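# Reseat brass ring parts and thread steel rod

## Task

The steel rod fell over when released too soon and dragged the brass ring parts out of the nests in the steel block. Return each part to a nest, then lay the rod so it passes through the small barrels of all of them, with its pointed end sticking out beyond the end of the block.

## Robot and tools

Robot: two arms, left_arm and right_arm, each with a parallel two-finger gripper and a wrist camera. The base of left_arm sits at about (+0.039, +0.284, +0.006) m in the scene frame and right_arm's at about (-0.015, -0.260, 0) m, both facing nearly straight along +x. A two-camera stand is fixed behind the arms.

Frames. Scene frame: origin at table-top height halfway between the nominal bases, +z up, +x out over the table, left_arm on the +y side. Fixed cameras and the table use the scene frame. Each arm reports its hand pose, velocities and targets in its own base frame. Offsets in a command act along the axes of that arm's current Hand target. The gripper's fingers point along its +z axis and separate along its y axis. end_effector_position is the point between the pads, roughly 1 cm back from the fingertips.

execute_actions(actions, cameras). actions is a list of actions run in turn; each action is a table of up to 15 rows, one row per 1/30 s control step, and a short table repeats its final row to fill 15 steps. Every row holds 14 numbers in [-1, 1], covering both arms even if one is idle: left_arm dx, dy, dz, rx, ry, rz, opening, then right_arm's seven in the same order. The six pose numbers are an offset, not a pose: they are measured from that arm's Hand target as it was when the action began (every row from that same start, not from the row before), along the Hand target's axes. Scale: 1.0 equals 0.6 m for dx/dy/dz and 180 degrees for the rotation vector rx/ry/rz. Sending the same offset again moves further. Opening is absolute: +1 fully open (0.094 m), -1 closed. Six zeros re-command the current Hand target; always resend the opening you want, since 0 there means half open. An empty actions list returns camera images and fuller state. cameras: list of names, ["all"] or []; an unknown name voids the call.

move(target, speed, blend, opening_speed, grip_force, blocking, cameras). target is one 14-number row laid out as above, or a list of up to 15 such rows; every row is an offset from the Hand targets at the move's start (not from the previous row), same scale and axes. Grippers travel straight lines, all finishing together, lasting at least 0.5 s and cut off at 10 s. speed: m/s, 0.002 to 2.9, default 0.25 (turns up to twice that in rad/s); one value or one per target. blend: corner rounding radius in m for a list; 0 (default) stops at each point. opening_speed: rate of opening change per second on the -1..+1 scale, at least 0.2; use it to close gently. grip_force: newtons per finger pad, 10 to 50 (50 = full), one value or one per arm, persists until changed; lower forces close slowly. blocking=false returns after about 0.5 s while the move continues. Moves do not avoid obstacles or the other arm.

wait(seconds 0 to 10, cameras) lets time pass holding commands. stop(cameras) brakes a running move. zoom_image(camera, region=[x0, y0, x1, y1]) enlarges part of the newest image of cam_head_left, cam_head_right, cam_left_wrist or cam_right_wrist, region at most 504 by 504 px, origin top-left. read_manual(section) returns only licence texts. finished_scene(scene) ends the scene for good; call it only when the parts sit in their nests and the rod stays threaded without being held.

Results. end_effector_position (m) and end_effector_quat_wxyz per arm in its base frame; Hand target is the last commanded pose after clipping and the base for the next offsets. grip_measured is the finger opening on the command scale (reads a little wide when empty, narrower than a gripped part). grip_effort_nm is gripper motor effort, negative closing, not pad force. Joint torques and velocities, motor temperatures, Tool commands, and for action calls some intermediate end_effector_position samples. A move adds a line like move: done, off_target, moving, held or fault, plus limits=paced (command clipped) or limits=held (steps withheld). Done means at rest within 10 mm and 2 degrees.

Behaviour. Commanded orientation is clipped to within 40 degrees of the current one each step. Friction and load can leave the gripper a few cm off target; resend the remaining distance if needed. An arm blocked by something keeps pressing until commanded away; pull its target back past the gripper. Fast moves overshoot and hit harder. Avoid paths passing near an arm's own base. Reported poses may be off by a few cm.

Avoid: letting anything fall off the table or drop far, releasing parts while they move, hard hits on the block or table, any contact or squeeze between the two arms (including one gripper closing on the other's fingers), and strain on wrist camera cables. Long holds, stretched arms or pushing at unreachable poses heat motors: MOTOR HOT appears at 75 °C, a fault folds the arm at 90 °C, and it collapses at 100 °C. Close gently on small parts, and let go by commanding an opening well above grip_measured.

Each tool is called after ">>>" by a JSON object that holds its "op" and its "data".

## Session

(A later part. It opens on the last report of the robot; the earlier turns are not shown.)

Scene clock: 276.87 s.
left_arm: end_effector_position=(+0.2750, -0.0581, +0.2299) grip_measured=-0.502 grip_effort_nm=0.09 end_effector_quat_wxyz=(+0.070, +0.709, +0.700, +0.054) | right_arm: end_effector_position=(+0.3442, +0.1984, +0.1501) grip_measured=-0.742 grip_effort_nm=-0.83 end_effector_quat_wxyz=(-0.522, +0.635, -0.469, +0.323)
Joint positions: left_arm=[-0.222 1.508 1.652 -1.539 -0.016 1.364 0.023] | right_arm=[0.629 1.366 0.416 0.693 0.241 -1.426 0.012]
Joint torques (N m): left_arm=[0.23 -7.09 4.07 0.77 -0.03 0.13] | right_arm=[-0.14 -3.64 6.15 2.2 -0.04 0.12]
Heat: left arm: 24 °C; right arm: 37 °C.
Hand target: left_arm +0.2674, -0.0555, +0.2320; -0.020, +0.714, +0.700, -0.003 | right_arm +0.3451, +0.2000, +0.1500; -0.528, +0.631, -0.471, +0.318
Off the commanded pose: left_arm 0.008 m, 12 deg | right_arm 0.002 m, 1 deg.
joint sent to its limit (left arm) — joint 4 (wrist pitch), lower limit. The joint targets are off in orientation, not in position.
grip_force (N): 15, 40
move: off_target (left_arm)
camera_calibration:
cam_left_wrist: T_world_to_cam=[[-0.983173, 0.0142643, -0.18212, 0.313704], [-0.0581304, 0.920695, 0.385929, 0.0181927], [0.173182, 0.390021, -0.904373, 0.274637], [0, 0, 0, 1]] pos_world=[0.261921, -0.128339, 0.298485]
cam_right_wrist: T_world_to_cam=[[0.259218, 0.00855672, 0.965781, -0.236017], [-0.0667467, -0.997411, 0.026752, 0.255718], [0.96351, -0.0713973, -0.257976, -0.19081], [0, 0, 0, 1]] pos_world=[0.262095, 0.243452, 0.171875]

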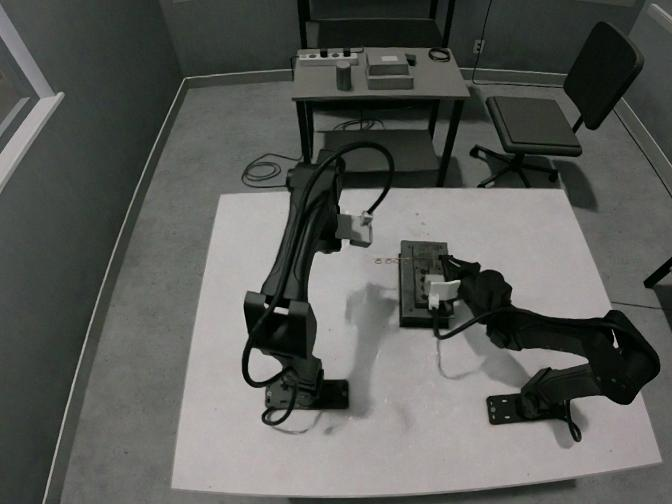

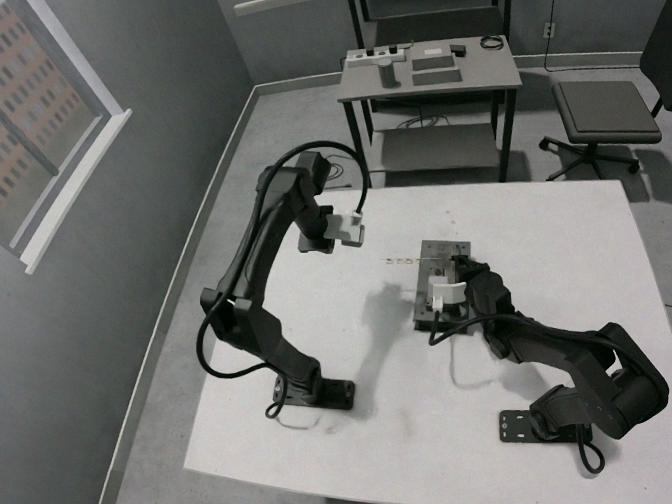

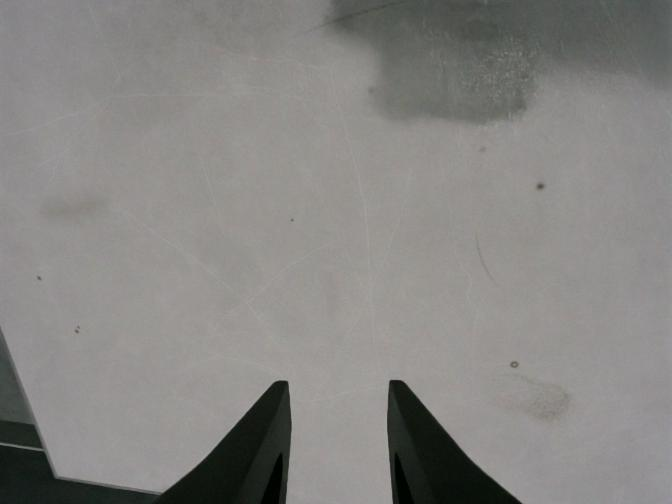

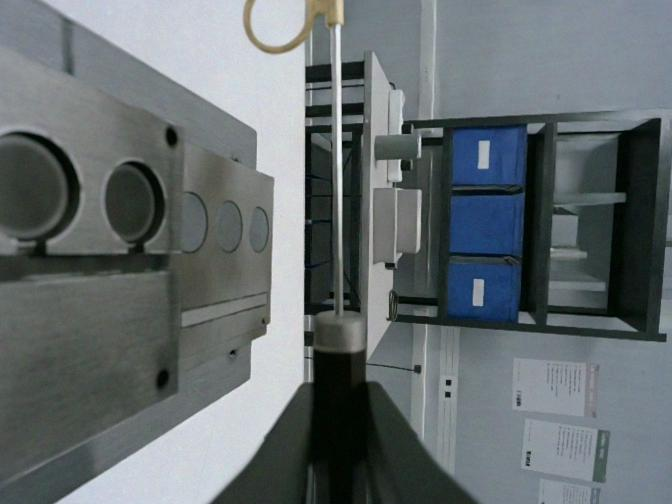

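>>> {"op": "move", "data": {"target": [0, 0, 0, 0, 0, 0, -0.5, -0.0657, -0.0555, -0.1665, -0.38767, 0, 0.15271, -0.95], "speed": 0.1, "cameras": ["cam_head_left"]}}

Scene clock: 293.00 s.
left_arm: end_effector_position=(+0.2750, -0.0580, +0.2299) grip_measured=-0.502 grip_effort_nm=0.08 end_effector_quat_wxyz=(+0.069, +0.709, +0.699, +0.054) | right_arm: end_effector_position=(+0.2476, +0.1968, +0.2058) grip_measured=-0.742 grip_effort_nm=-0.83 end_effector_quat_wxyz=(-0.128, +0.697, -0.695, -0.122)
Joint positions: left_arm=[-0.222 1.508 1.652 -1.539 -0.016 1.364 0.023] | right_arm=[0.495 1.582 1.587 -1.394 -0.308 -1.05 0.012]
Joint torques (N m): left_arm=[0.1 -6.93 4.05 0.75 0.02 0.09] | right_arm=[-0.59 -5.57 8.54 0.68 -0.41 -0.01]
Heat: left arm: 24 °C; right arm: 36 °C.
Hand target: left_arm +0.2674, -0.0555, +0.2320; -0.020, +0.714, +0.700, -0.003 | right_arm +0.2500, +0.2000, +0.2099; -0.132, +0.695, -0.695, -0.132
Off the commanded pose: left_arm 0.008 m, 12 deg | right_arm 0.006 m, 1 deg.
joint sent to its limit (left arm) — joint 4 (wrist pitch), lower limit. The joint targets are off in orientation, not in position.
grip_force (N): 15, 40
move: off_target (left_arm)
Images, in order (width x height): cam_head_left 672x504.

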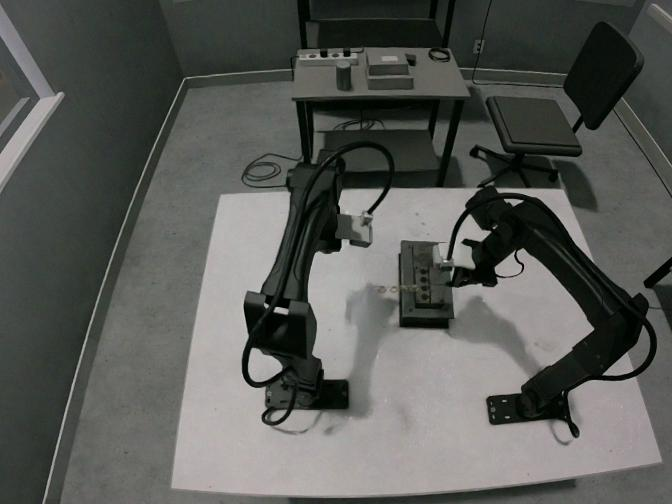

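>>> {"op": "move", "data": {"target": [0, 0, 0, 0, 0, 0, -0.5, -0.0827, 0.1375, 0.088, 0.18997, 0, 0.48226, -0.95], "speed": 0.12, "cameras": ["all"]}}

Scene clock: 302.63 s.
left_arm: end_effector_position=(+0.2750, -0.0580, +0.2299) grip_measured=-0.502 grip_effort_nm=0.09 end_effector_quat_wxyz=(+0.069, +0.709, +0.699, +0.054) | right_arm: end_effector_position=(+0.1641, +0.2629, +0.1747) grip_measured=-0.742 grip_effort_nm=-0.83 end_effector_quat_wxyz=(+0.176, +0.026, +0.984, -0.002)
Joint positions: left_arm=[-0.222 1.508 1.652 -1.539 -0.016 1.364 0.023] | right_arm=[1.202 1.592 1.475 -1.335 0.334 1.234 0.012]
Joint torques (N m): left_arm=[0.27 -7.04 4.11 0.78 0 0.11] | right_arm=[0.44 -5.72 8.58 0.53 0.47 0.08]
Heat: left arm: 24 °C; right arm: 35 °C.
Hand target: left_arm +0.2674, -0.0555, +0.2320; -0.020, +0.714, +0.700, -0.003 | right_arm +0.1675, +0.2655, +0.1790; +0.187, +0.028, +0.982, -0.005
Off the commanded pose: left_arm 0.008 m, 12 deg | right_arm 0.006 m, 1 deg.
joint sent to its limit (left arm) — joint 4 (wrist pitch), lower limit. The joint targets are off in orientation, not in position.
grip_force (N): 15, 40
move: off_target (left_arm)
camera_calibration:
cam_left_wrist: T_world_to_cam=[[-0.983149, 0.0146058, -0.182219, 0.313753], [-0.05792, 0.920557, 0.38629, 0.0180521], [0.173385, 0.390335, -0.904199, 0.274482], [0, 0, 0, 1]] pos_world=[0.26192, -0.128341, 0.298385]
cam_right_wrist: T_world_to_cam=[[-0.0580867, -0.998303, -0.00414204, 0.272504], [-0.99471, 0.0575245, 0.0851083, 0.172088], [-0.0847256, 0.00906378, -0.996363, 0.273535], [0, 0, 0, 1]] pos_world=[0.210182, 0.259663, 0.259022]

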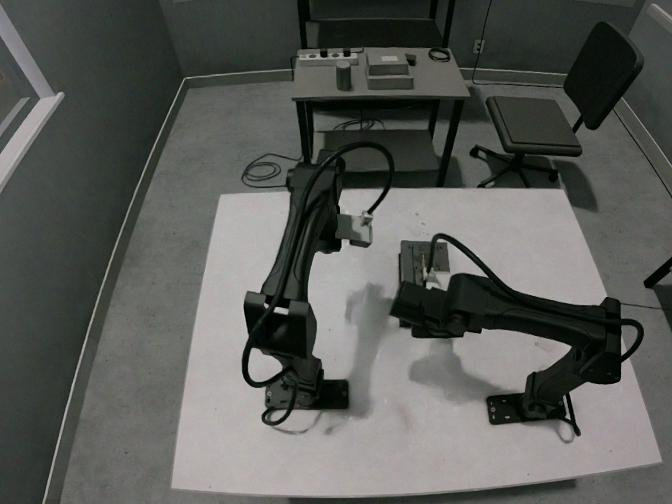

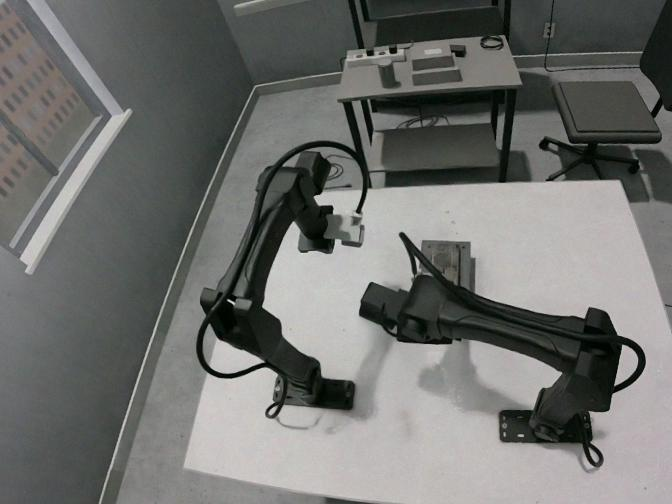

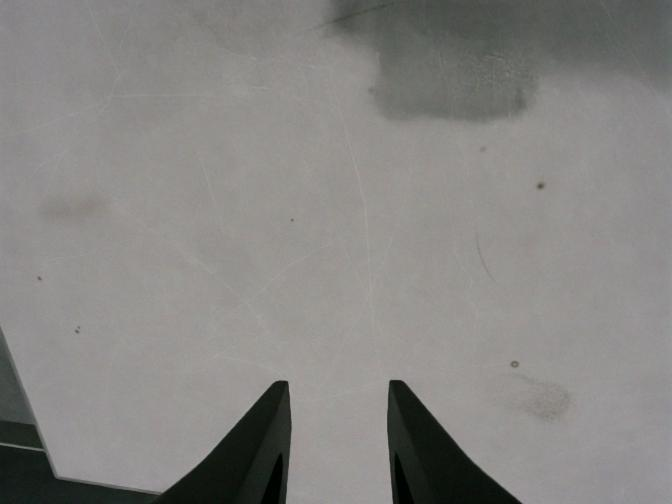

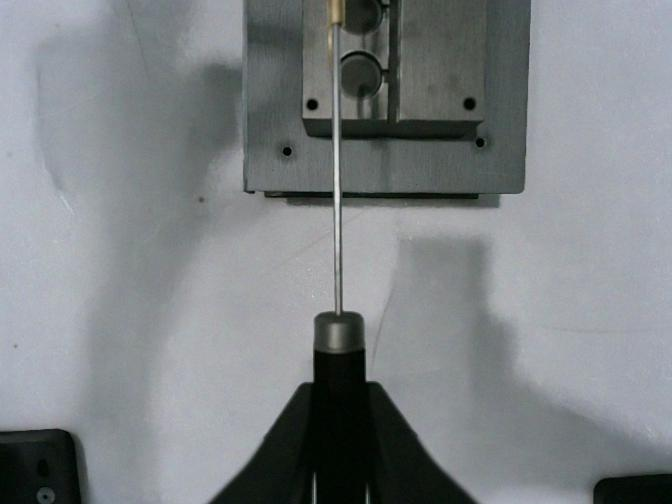

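>>> {"op": "zoom_image", "data": {"camera": "cam_right_wrist", "region": [240, 0, 540, 220]}}

>>> {"op": "zoom_image", "data": {"camera": "cam_right_wrist", "region": [290, 0, 420, 110]}}

Scaled by 1.680 from the camera's 672x504 image, which has a finer 960x720 frame.

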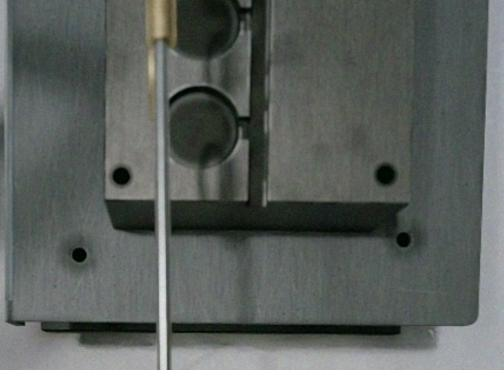

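Scaled by 3.877 from the camera's 672x504 image, which has a finer 960x720 frame.

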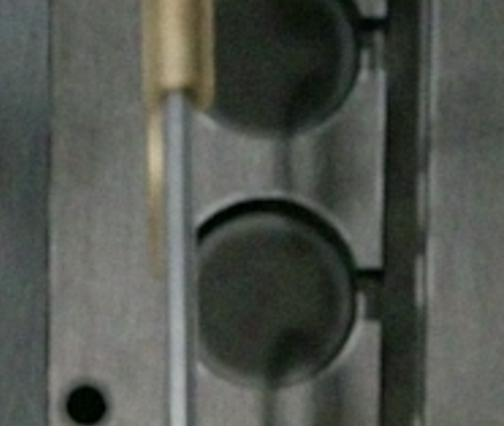

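>>> {"op": "move", "data": {"target": [-0.2558, -0.0955, 0.0525, 0.1312, -0.2973, -0.6781, -0.9, 0, 0, 0, 0, 0, 0, -0.95], "speed": 0.18, "cameras": ["all"]}}

Scene clock: 320.77 s.
left_arm: end_effector_position=(+0.2057, -0.2072, +0.1960) grip_measured=-0.898 grip_effort_nm=-0.07 end_effector_quat_wxyz=(+0.122, -0.316, +0.873, -0.352) | right_arm: end_effector_position=(+0.1641, +0.2629, +0.1747) grip_measured=-0.742 grip_effort_nm=-0.83 end_effector_quat_wxyz=(+0.176, +0.026, +0.984, -0.002)
Joint positions: left_arm=[-0.722 0.973 0.895 -0.737 0.114 -1.463 0.005] | right_arm=[1.202 1.592 1.475 -1.335 0.334 1.235 0.012]
Joint torques (N m): left_arm=[-0.64 -3.55 5.03 2.27 -0.03 -0.06] | right_arm=[0.46 -5.71 8.58 0.53 0.47 0.09]
Heat: left arm: 24 °C; right arm: 33 °C.
Hand target: left_arm +0.2059, -0.2070, +0.1989; +0.131, -0.316, +0.868, -0.359 | right_arm +0.1675, +0.2656, +0.1790; +0.187, +0.028, +0.982, -0.005
Off the commanded pose: left_arm 0.003 m, 1 deg | right_arm 0.006 m, 1 deg.
grip_force (N): 15, 40
move: done
camera_calibration:
cam_left_wrist: T_world_to_cam=[[0.467087, -0.558917, 0.685158, -0.345508], [-0.880868, -0.361455, 0.30565, 0.0838298], [0.0768207, -0.746299, -0.661163, 0.0507584], [0, 0, 0, 1]] pos_world=[0.231326, -0.124929, 0.244665]
cam_right_wrist: T_world_to_cam=[[-0.0588044, -0.99826, -0.0043971, 0.27271], [-0.994676, 0.0582187, 0.0850331, 0.17192], [-0.0846292, 0.00937402, -0.996368, 0.273435], [0, 0, 0, 1]] pos_world=[0.210182, 0.259663, 0.259022]

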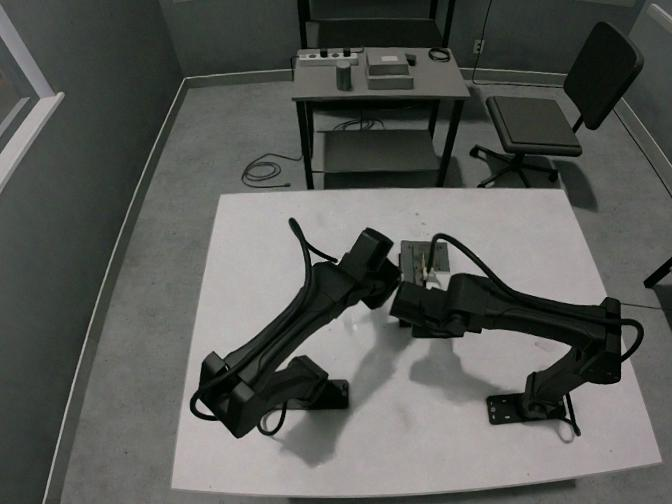

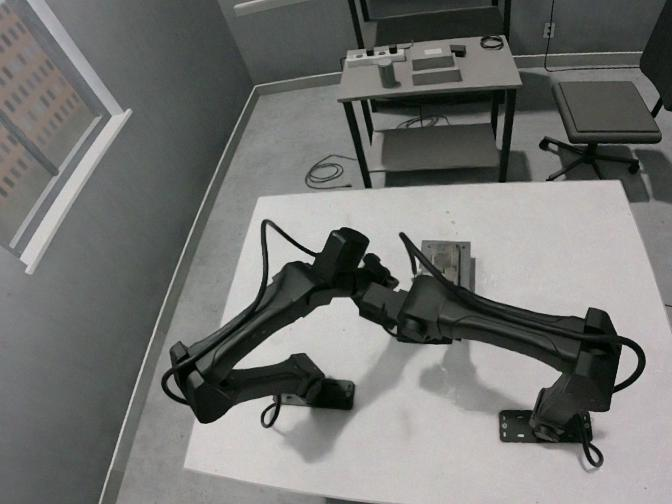

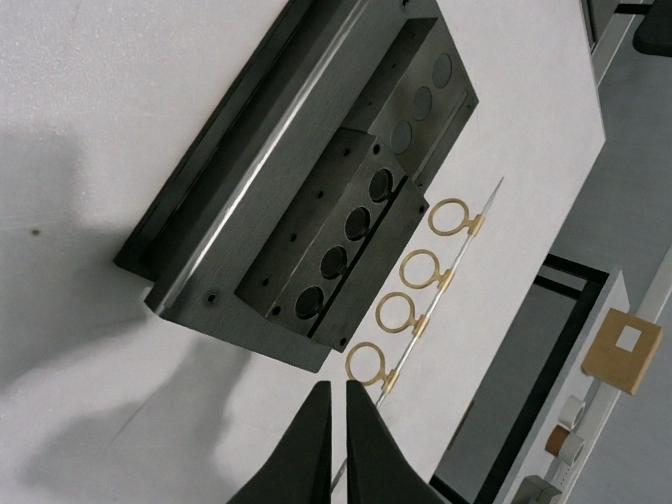

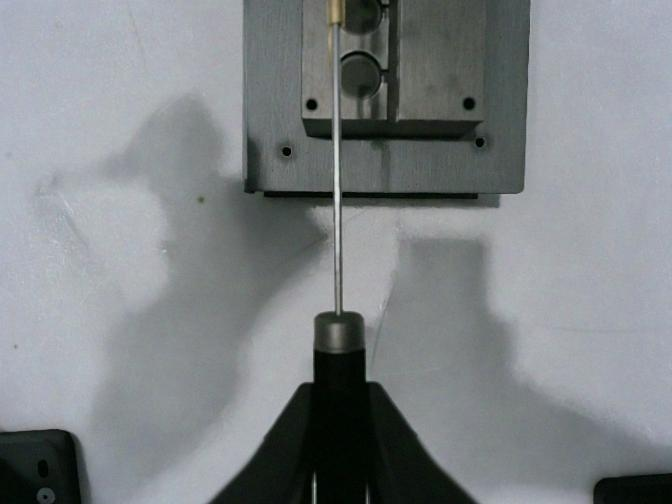

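>>> {"op": "zoom_image", "data": {"camera": "cam_left_wrist", "region": [330, 170, 530, 400]}}

>>> {"op": "zoom_image", "data": {"camera": "cam_left_wrist", "region": [230, 140, 430, 370]}}

Scaled by 2.191 from the camera's 672x504 image, which has a finer 960x720 frame.

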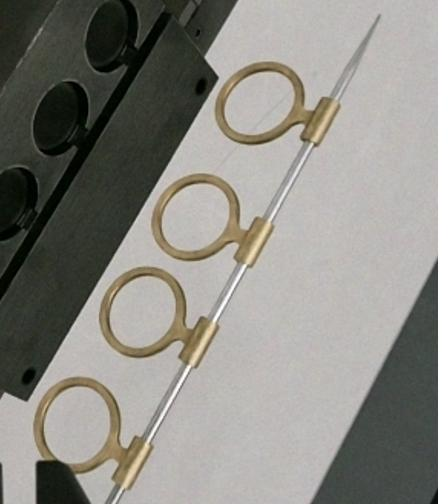

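Scaled by 2.191 from the camera's 672x504 image, which has a finer 960x720 frame.

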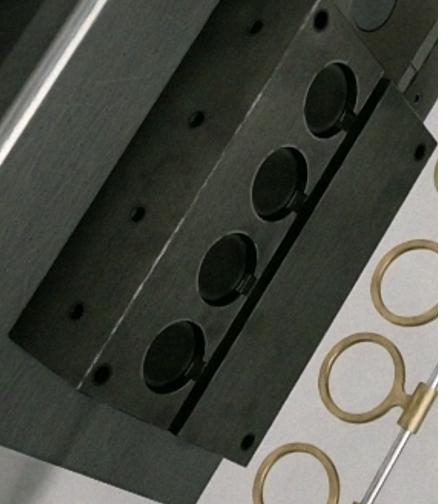

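>>> {"op": "move", "data": {"target": [0, 0, 0, 0, 0, 0, -0.9, 0.0205, 0.0032, 0.0653, 0.00244, 0, 0.0062, -0.95], "speed": 0.05, "cameras": ["cam_left_wrist", "cam_right_wrist"]}}

Scene clock: 331.83 s.
left_arm: end_effector_position=(+0.2058, -0.2072, +0.1959) grip_measured=-0.898 grip_effort_nm=-0.07 end_effector_quat_wxyz=(+0.123, -0.316, +0.873, -0.351) | right_arm: end_effector_position=(+0.1658, +0.2667, +0.1409) grip_measured=-0.742 grip_effort_nm=-0.83 end_effector_quat_wxyz=(+0.176, +0.034, +0.984, -0.002)
Joint positions: left_arm=[-0.722 0.973 0.895 -0.737 0.114 -1.463 0.005] | right_arm=[1.202 1.603 1.352 -1.203 0.336 1.251 0.012]
Joint torques (N m): left_arm=[-0.61 -3.7 4.89 2.3 -0.07 -0.07] | right_arm=[-0.09 -6.09 5.97 0.74 0.49 0.1]
Motor temperatures (°C): left_arm=[21 21 24 24 19 22 22] | right_arm=[19 22 26 32 21 21 22]
Heat: left arm: 24 °C; right arm: 32 °C.
Hand target: left_arm +0.2059, -0.2070, +0.1989; +0.131, -0.316, +0.868, -0.359 | right_arm +0.1706, +0.2673, +0.1381; +0.187, +0.039, +0.982, -0.007
Off the commanded pose: left_arm 0.003 m, 1 deg | right_arm 0.006 m, 1 deg.
grip_force (N): 15, 40
move: done
camera_calibration:
cam_left_wrist: T_world_to_cam=[[0.467406, -0.558686, 0.685129, -0.34549], [-0.880663, -0.361956, 0.305647, 0.0837549], [0.0772255, -0.746229, -0.661195, 0.0507556], [0, 0, 0, 1]] pos_world=[0.231324, -0.12483, 0.244665]
cam_right_wrist: T_world_to_cam=[[-0.0736092, -0.997264, -0.00680861, 0.278965], [-0.99376, 0.0727735, 0.0845243, 0.172418], [-0.0837976, 0.0129879, -0.996398, 0.238656], [0, 0, 0, 1]] pos_world=[0.211876, 0.262555, 0.225122]
Images, in order (width x height): cam_left_wrist 672x504, cam_right_wrist 672x504.

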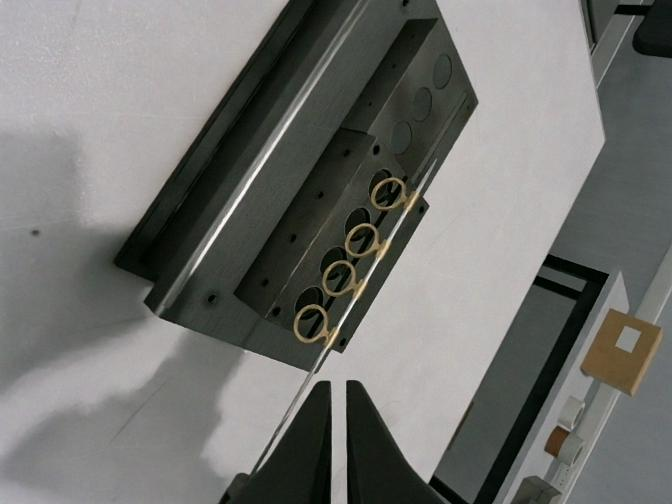

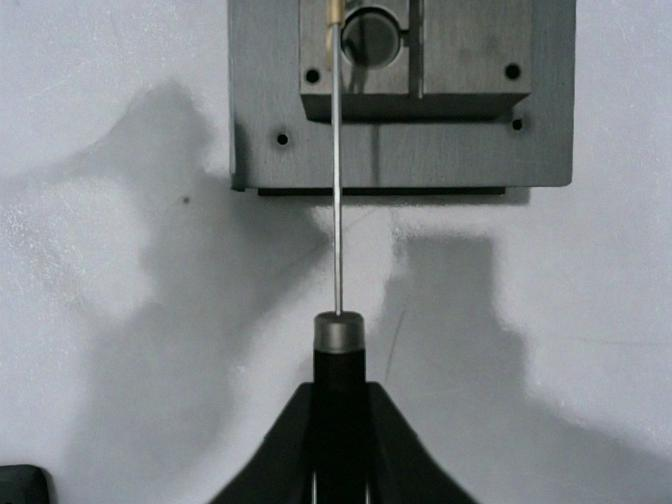

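>>> {"op": "zoom_image", "data": {"camera": "cam_right_wrist", "region": [280, 0, 480, 140]}}

>>> {"op": "zoom_image", "data": {"camera": "cam_left_wrist", "region": [270, 140, 470, 380]}}

Scaled by 2.520 from the camera's 672x504 image, which has a finer 960x720 frame.

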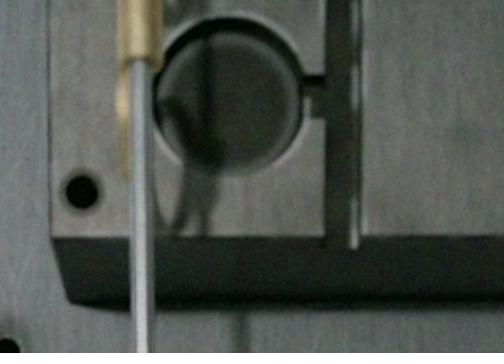

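Scaled by 2.100 from the camera's 672x504 image, which has a finer 960x720 frame.

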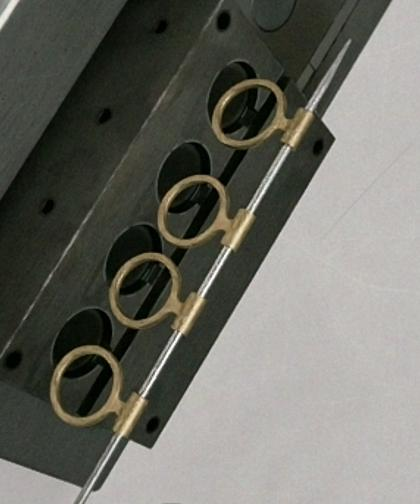

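>>> {"op": "move", "data": {"target": [0, 0, 0, 0, 0, 0, -0.9, -0.0017, -0.002, 0.0222, 0.00122, 0, 0.0031, -0.95], "speed": 0.04, "cameras": ["cam_left_wrist", "cam_right_wrist"]}}

>>> {"op": "zoom_image", "data": {"camera": "cam_right_wrist", "region": [280, 0, 480, 140]}}

>>> {"op": "zoom_image", "data": {"camera": "cam_left_wrist", "region": [260, 140, 460, 380]}}

Scene clock: 339.37 s.
left_arm: end_effector_position=(+0.2058, -0.2072, +0.1959) grip_measured=-0.898 grip_effort_nm=-0.07 end_effector_quat_wxyz=(+0.123, -0.316, +0.873, -0.351) | right_arm: end_effector_position=(+0.1706, +0.2664, +0.1313) grip_measured=-0.742 grip_effort_nm=-0.83 end_effector_quat_wxyz=(+0.179, +0.041, +0.983, +0.001)
Joint positions: left_arm=[-0.722 0.973 0.895 -0.737 0.114 -1.463 0.005] | right_arm=[1.188 1.603 1.312 -1.152 0.337 1.251 0.012]
Joint torques (N m): left_arm=[-0.55 -3.63 4.97 2.31 -0.07 -0.09] | right_arm=[-0.58 -5.61 5.82 0.76 0.45 0]
Heat: left arm: 25 °C; right arm: 32 °C.
Hand target: left_arm +0.2059, -0.2070, +0.1989; +0.131, -0.316, +0.868, -0.359 | right_arm +0.1763, +0.2657, +0.1261; +0.187, +0.044, +0.981, -0.008
Off the commanded pose: left_arm 0.003 m, 1 deg | right_arm 0.008 m, 1 deg.
grip_force (N): 15, 40
move: done
camera_calibration:
cam_left_wrist: T_world_to_cam=[[0.467406, -0.558686, 0.685129, -0.34549], [-0.880663, -0.361956, 0.305647, 0.0837549], [0.0772255, -0.746229, -0.661195, 0.0507556], [0, 0, 0, 1]] pos_world=[0.231324, -0.12483, 0.244665]
cam_right_wrist: T_world_to_cam=[[-0.0874443, -0.996024, -0.0170083, 0.282396], [-0.993099, 0.0858225, 0.0799362, 0.174951], [-0.0781587, 0.0238809, -0.996655, 0.225759], [0, 0, 0, 1]] pos_world=[0.216083, 0.260867, 0.215822]
Images, in order (width x height): cam_left_wrist 672x504, cam_right_wrist 672x504.

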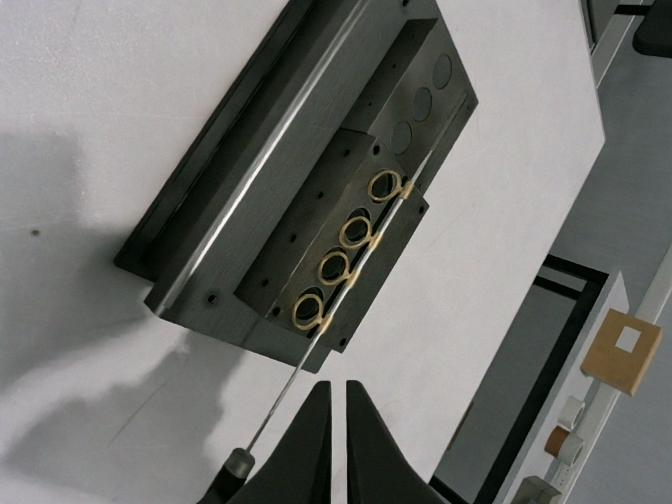

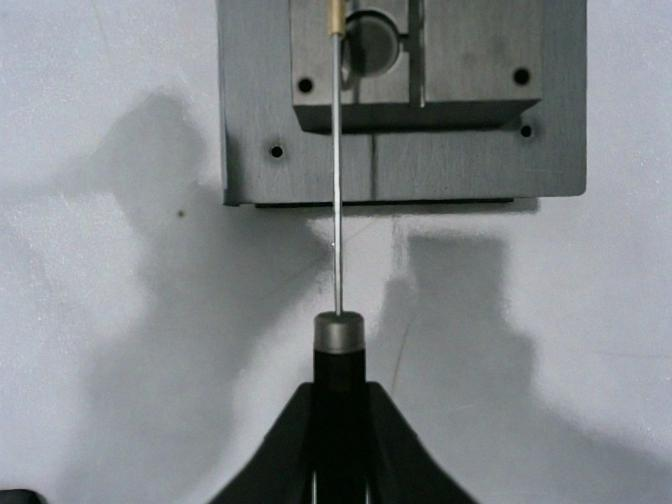

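Scaled by 2.520 from the camera's 672x504 image, which has a finer 960x720 frame.

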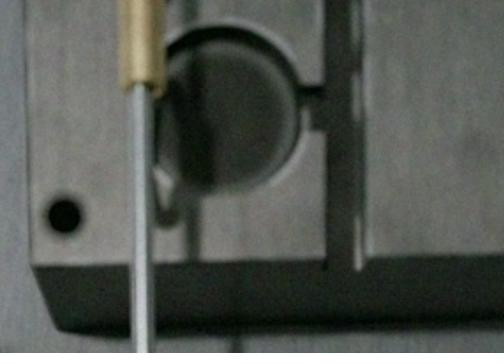

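Scaled by 2.100 from the camera's 672x504 image, which has a finer 960x720 frame.

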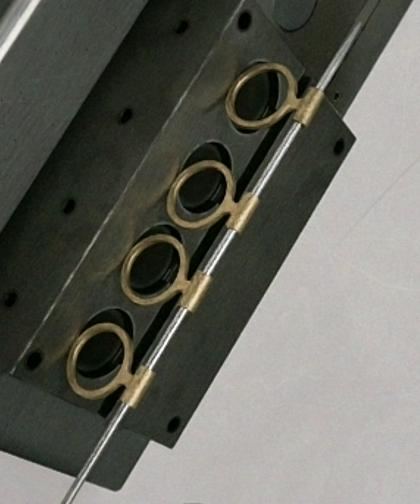

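>>> {"op": "zoom_image", "data": {"camera": "cam_left_wrist", "region": [280, 230, 380, 340]}}

>>> {"op": "zoom_image", "data": {"camera": "cam_left_wrist", "region": [330, 150, 430, 260]}}

Scaled by 4.582 from the camera's 672x504 image, which has a finer 960x720 frame.

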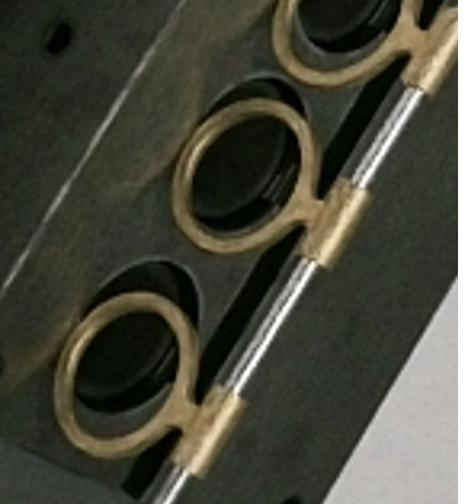

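Scaled by 4.582 from the camera's 672x504 image, which has a finer 960x720 frame.

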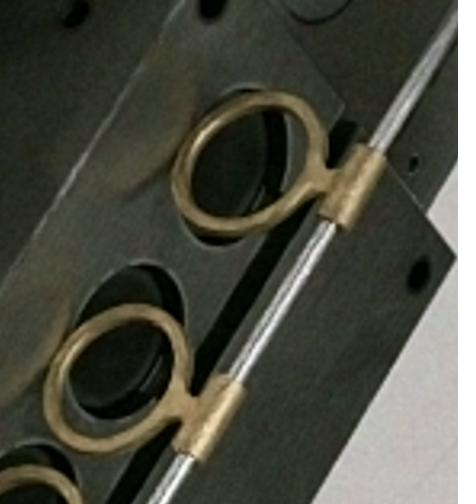

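>>> {"op": "move", "data": {"target": [0, 0, 0, 0, 0, 0, -0.9, -0.0072, 0.013, -0.0203, 0, 0, 0, -0.95], "speed": 0.03, "cameras": ["cam_left_wrist", "cam_right_wrist"]}}

>>> {"op": "zoom_image", "data": {"camera": "cam_left_wrist", "region": [260, 140, 460, 380]}}

Scene clock: 352.23 s.
left_arm: end_effector_position=(+0.2058, -0.2072, +0.1959) grip_measured=-0.898 grip_effort_nm=-0.07 end_effector_quat_wxyz=(+0.123, -0.316, +0.873, -0.351) | right_arm: end_effector_position=(+0.1733, +0.2706, +0.1361) grip_measured=-0.742 grip_effort_nm=-0.83 end_effector_quat_wxyz=(+0.180, +0.041, +0.983, -0.005)
Joint positions: left_arm=[-0.722 0.973 0.895 -0.737 0.114 -1.463 0.005] | right_arm=[1.188 1.631 1.36 -1.184 0.343 1.251 0.012]
Joint torques (N m): left_arm=[-0.47 -3.73 5.11 2.28 -0.1 -0.06] | right_arm=[0.23 -6.02 8.57 0.55 0.4 0.09]
Heat: left arm: 26 °C; right arm: 32 °C.
Hand target: left_arm +0.2059, -0.2070, +0.1989; +0.131, -0.316, +0.868, -0.359 | right_arm +0.1765, +0.2735, +0.1390; +0.187, +0.044, +0.981, -0.008
Off the commanded pose: left_arm 0.003 m, 1 deg | right_arm 0.005 m, 1 deg.
grip_force (N): 15, 40
move: done
camera_calibration:
cam_left_wrist: T_world_to_cam=[[0.467406, -0.558686, 0.685129, -0.34549], [-0.880663, -0.361956, 0.305647, 0.0837549], [0.0772255, -0.746229, -0.661195, 0.0507556], [0, 0, 0, 1]] pos_world=[0.231324, -0.12483, 0.244665]
cam_right_wrist: T_world_to_cam=[[-0.0881301, -0.996098, -0.00469026, 0.285303], [-0.993131, 0.0875018, 0.0776793, 0.176766], [-0.0769658, 0.0115039, -0.996967, 0.233732], [0, 0, 0, 1]] pos_world=[0.218685, 0.266033, 0.22063]
Images, in order (width x height): cam_left_wrist 672x504, cam_right_wrist 672x504.

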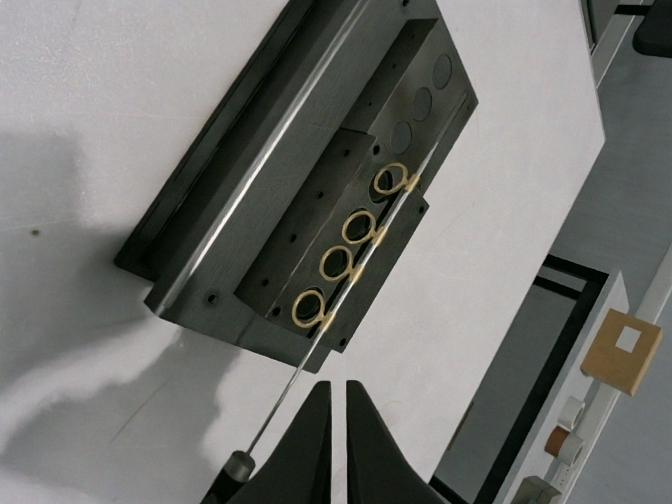

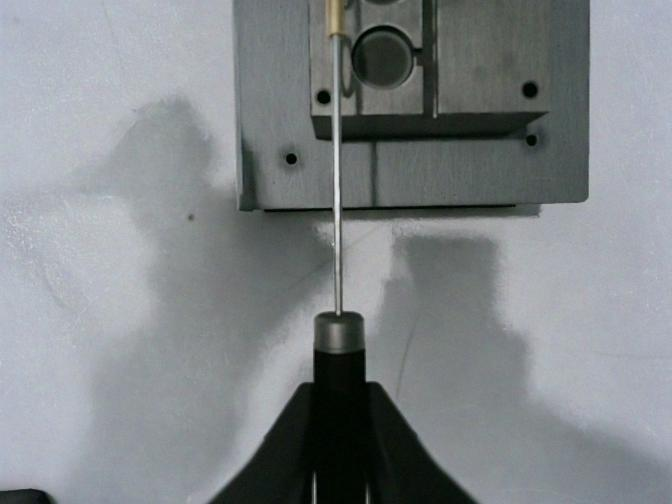

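Scaled by 2.100 from the camera's 672x504 image, which has a finer 960x720 frame.

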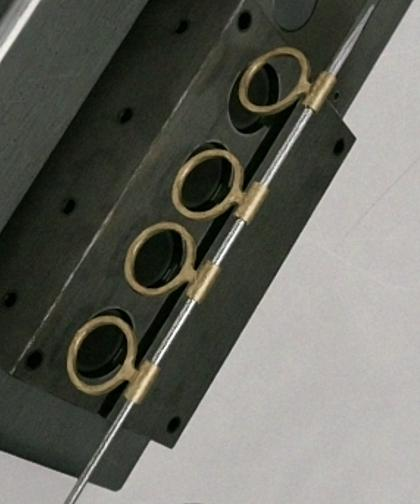

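>>> {"op": "zoom_image", "data": {"camera": "cam_right_wrist", "region": [300, 0, 460, 150]}}

Scaled by 3.150 from the camera's 672x504 image, which has a finer 960x720 frame.

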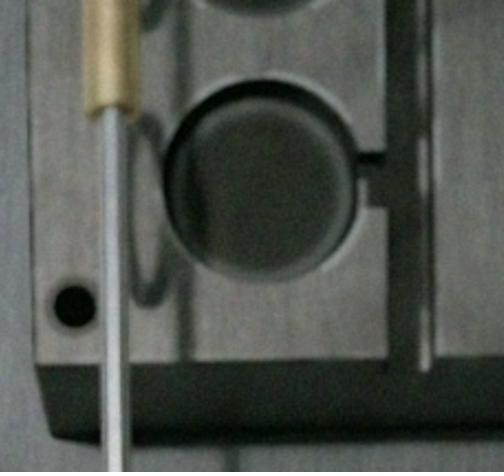

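>>> {"op": "move", "data": {"target": [0, 0, 0, 0, 0, 0, -0.9, 0.0028, -0.014, 0.0198, 0, 0, 0, -0.95], "speed": 0.03, "cameras": ["cam_left_wrist", "cam_right_wrist"]}}

>>> {"op": "zoom_image", "data": {"camera": "cam_left_wrist", "region": [260, 140, 460, 380]}}

>>> {"op": "zoom_image", "data": {"camera": "cam_right_wrist", "region": [300, 0, 460, 150]}}

Scene clock: 367.13 s.
left_arm: end_effector_position=(+0.2058, -0.2072, +0.1959) grip_measured=-0.898 grip_effort_nm=-0.07 end_effector_quat_wxyz=(+0.123, -0.316, +0.873, -0.351) | right_arm: end_effector_position=(+0.1737, +0.2644, +0.1252) grip_measured=-0.742 grip_effort_nm=-0.84 end_effector_quat_wxyz=(+0.178, +0.041, +0.983, -0.015)
Joint positions: left_arm=[-0.722 0.973 0.895 -0.737 0.114 -1.463 0.005] | right_arm=[1.181 1.631 1.319 -1.161 0.345 1.246 0.012]
Joint torques (N m): left_arm=[-0.55 -3.51 4.83 2.29 -0.08 -0.09] | right_arm=[-0.66 -8.38 5.63 0.8 0.35 -0.05]
Heat: left arm: 27 °C; right arm: 31 °C.
Hand target: left_arm +0.2059, -0.2070, +0.1989; +0.131, -0.316, +0.868, -0.359 | right_arm +0.1785, +0.2648, +0.1273; +0.187, +0.044, +0.981, -0.008
Off the commanded pose: left_arm 0.003 m, 1 deg | right_arm 0.005 m, 1 deg.
grip_force (N): 15, 40
move: done
camera_calibration:
cam_left_wrist: T_world_to_cam=[[0.467406, -0.558686, 0.685129, -0.34549], [-0.880663, -0.361956, 0.305647, 0.0837549], [0.0772255, -0.746229, -0.661195, 0.0507556], [0, 0, 0, 1]] pos_world=[0.231324, -0.12483, 0.244665]
cam_right_wrist: T_world_to_cam=[[-0.0916022, -0.995672, 0.0156698, 0.277063], [-0.992399, 0.092577, 0.0810738, 0.1766], [-0.0821736, -0.00812419, -0.996585, 0.229178], [0, 0, 0, 1]] pos_world=[0.219469, 0.261377, 0.209737]
Images, in order (width x height): cam_left_wrist 672x504, cam_right_wrist 672x504.

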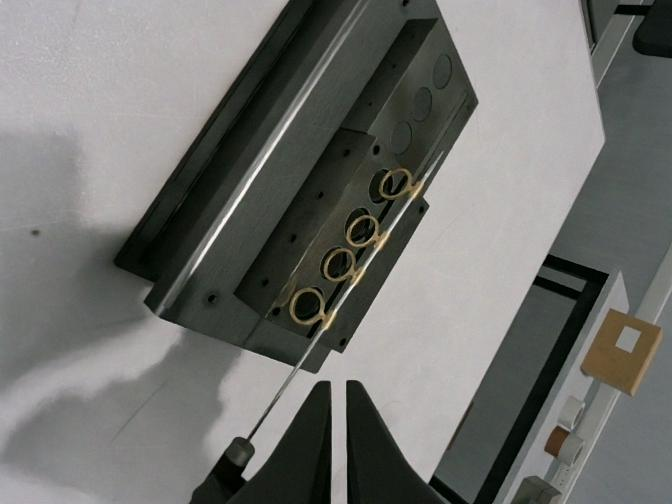

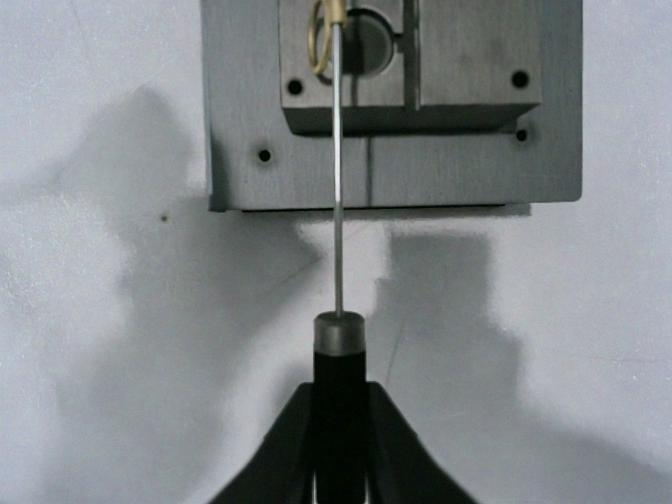

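Scaled by 2.100 from the camera's 672x504 image, which has a finer 960x720 frame.

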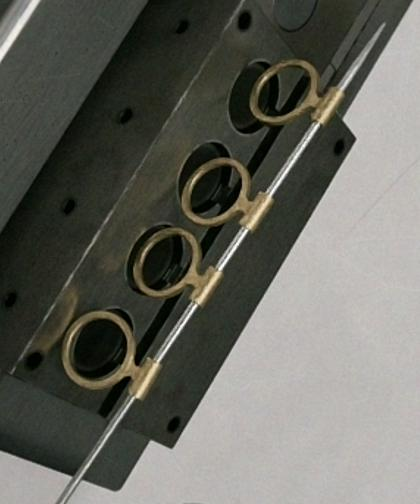

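Scaled by 3.150 from the camera's 672x504 image, which has a finer 960x720 frame.

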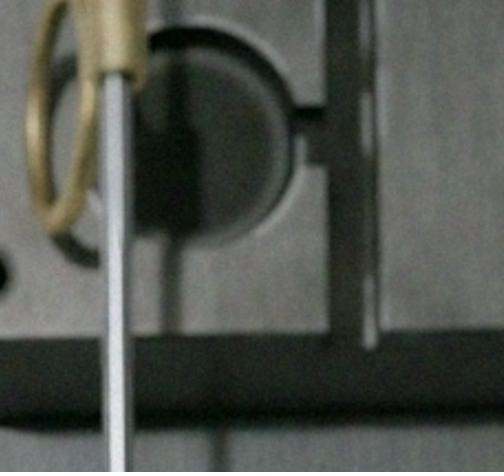

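>>> {"op": "move", "data": {"target": [0, 0, 0, 0, 0, 0, -0.9, 0, -0.0108, 0, 0, 0, 0, -0.95], "speed": 0.03, "cameras": ["cam_left_wrist", "cam_right_wrist"]}}

>>> {"op": "zoom_image", "data": {"camera": "cam_left_wrist", "region": [260, 140, 460, 380]}}

Scene clock: 371.07 s.
left_arm: end_effector_position=(+0.2058, -0.2072, +0.1959) grip_measured=-0.898 grip_effort_nm=-0.07 end_effector_quat_wxyz=(+0.123, -0.316, +0.873, -0.351) | right_arm: end_effector_position=(+0.1746, +0.2598, +0.1189) grip_measured=-0.742 grip_effort_nm=-0.84 end_effector_quat_wxyz=(+0.176, +0.039, +0.983, -0.023)
Joint positions: left_arm=[-0.722 0.973 0.895 -0.737 0.114 -1.463 0.005] | right_arm=[1.173 1.631 1.294 -1.149 0.348 1.238 0.012]
Joint torques (N m): left_arm=[-0.75 -3.54 4.93 2.32 -0.04 -0.07] | right_arm=[-0.64 -10.71 5.52 0.68 0.32 -0.01]
Heat: left arm: 27 °C; right arm: 31 °C.
Hand target: left_arm +0.2059, -0.2070, +0.1989; +0.131, -0.316, +0.868, -0.359 | right_arm +0.1779, +0.2584, +0.1272; +0.186, +0.044, +0.981, -0.008
Off the commanded pose: left_arm 0.003 m, 1 deg | right_arm 0.009 m, 2 deg.
grip_force (N): 15, 40
move: done
camera_calibration:
cam_left_wrist: T_world_to_cam=[[0.467406, -0.558686, 0.685129, -0.34549], [-0.880663, -0.361956, 0.305647, 0.0837549], [0.0772255, -0.746229, -0.661195, 0.0507556], [0, 0, 0, 1]] pos_world=[0.231324, -0.12483, 0.244665]
cam_right_wrist: T_world_to_cam=[[-0.0908086, -0.995384, 0.0310651, 0.270669], [-0.99222, 0.0930997, 0.0826576, 0.178113], [-0.0851682, -0.0233174, -0.996094, 0.227262], [0, 0, 0, 1]] pos_world=[0.220662, 0.258137, 0.203243]
Images, in order (width x height): cam_left_wrist 672x504, cam_right_wrist 672x504.

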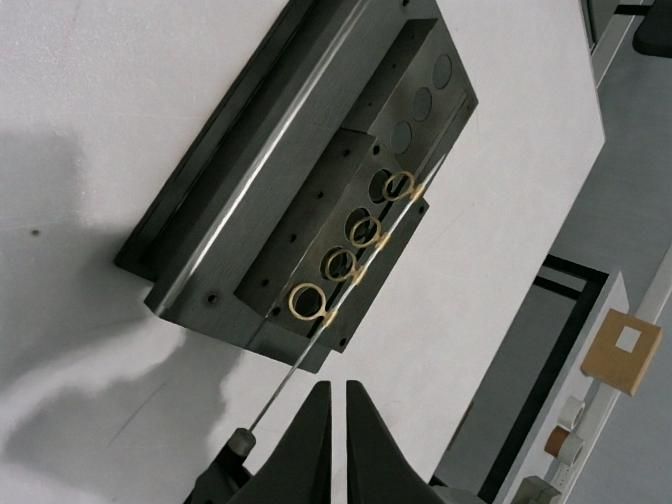

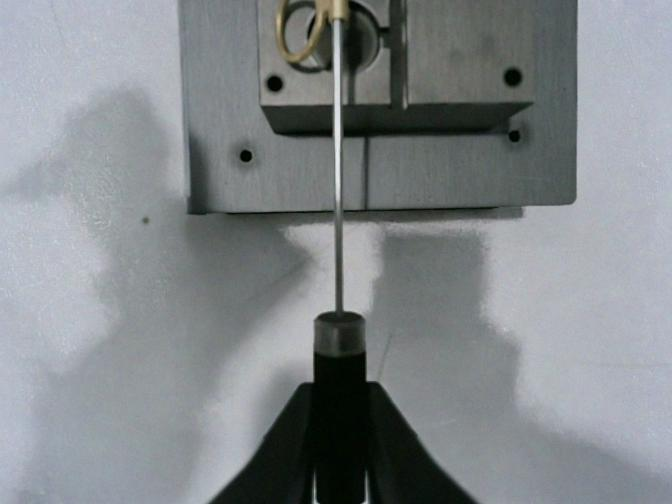

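Scaled by 2.100 from the camera's 672x504 image, which has a finer 960x720 frame.

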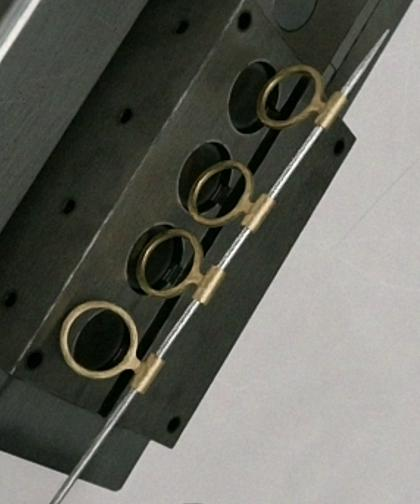

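>>> {"op": "move", "data": {"target": [0, 0, 0, 0, 0, 0, -0.9, -0.003, -0.01, -0.0083, 0, 0, 0, -0.95], "speed": 0.03, "cameras": ["cam_left_wrist", "cam_right_wrist"]}}

>>> {"op": "zoom_image", "data": {"camera": "cam_left_wrist", "region": [260, 140, 460, 380]}}

Scene clock: 374.60 s.
left_arm: end_effector_position=(+0.2058, -0.2072, +0.1959) grip_measured=-0.898 grip_effort_nm=-0.07 end_effector_quat_wxyz=(+0.123, -0.316, +0.873, -0.351) | right_arm: end_effector_position=(+0.1753, +0.2574, +0.1217) grip_measured=-0.742 grip_effort_nm=-0.83 end_effector_quat_wxyz=(+0.177, +0.040, +0.983, -0.019)
Joint positions: left_arm=[-0.722 0.973 0.895 -0.737 0.114 -1.463 0.005] | right_arm=[1.167 1.615 1.288 -1.149 0.345 1.231 0.012]
Joint torques (N m): left_arm=[-0.55 -3.71 4.9 2.3 -0.12 -0.04] | right_arm=[-0.58 -11.34 5.74 0.54 0.34 -0.03]
Heat: left arm: 27 °C; right arm: 31 °C.
Hand target: left_arm +0.2059, -0.2070, +0.1989; +0.131, -0.316, +0.868, -0.359 | right_arm +0.1772, +0.2525, +0.1327; +0.187, +0.044, +0.981, -0.008
Off the commanded pose: left_arm 0.003 m, 1 deg | right_arm 0.012 m, 2 deg.
grip_force (N): 15, 40
move: off_target (right_arm)
camera_calibration:
cam_left_wrist: T_world_to_cam=[[0.467406, -0.558686, 0.685129, -0.34549], [-0.880663, -0.361956, 0.305647, 0.0837549], [0.0772255, -0.746229, -0.661195, 0.0507556], [0, 0, 0, 1]] pos_world=[0.231324, -0.12483, 0.244665]
cam_right_wrist: T_world_to_cam=[[-0.0909779, -0.995584, 0.0231619, 0.269189], [-0.992323, 0.0925875, 0.0819892, 0.179068], [-0.0837716, -0.0155249, -0.996364, 0.227785], [0, 0, 0, 1]] pos_world=[0.221265, 0.254958, 0.20604]
Images, in order (width x height): cam_left_wrist 672x504, cam_right_wrist 672x504.

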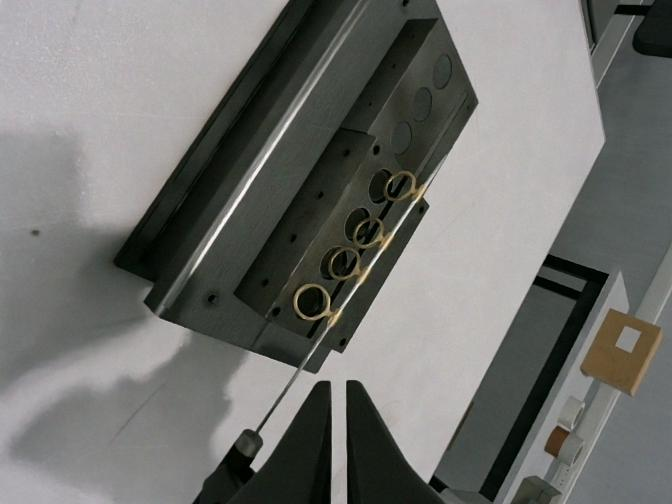

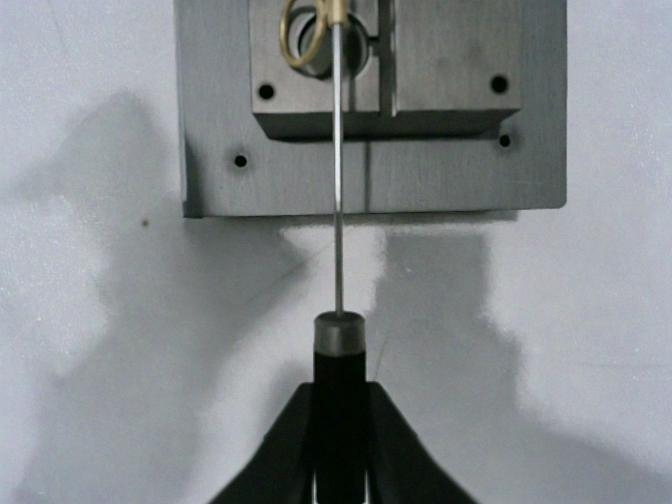

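Scaled by 2.100 from the camera's 672x504 image, which has a finer 960x720 frame.

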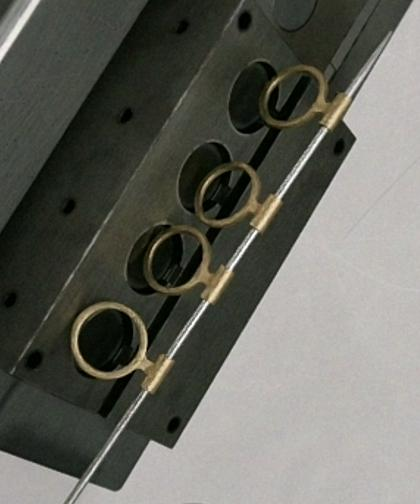

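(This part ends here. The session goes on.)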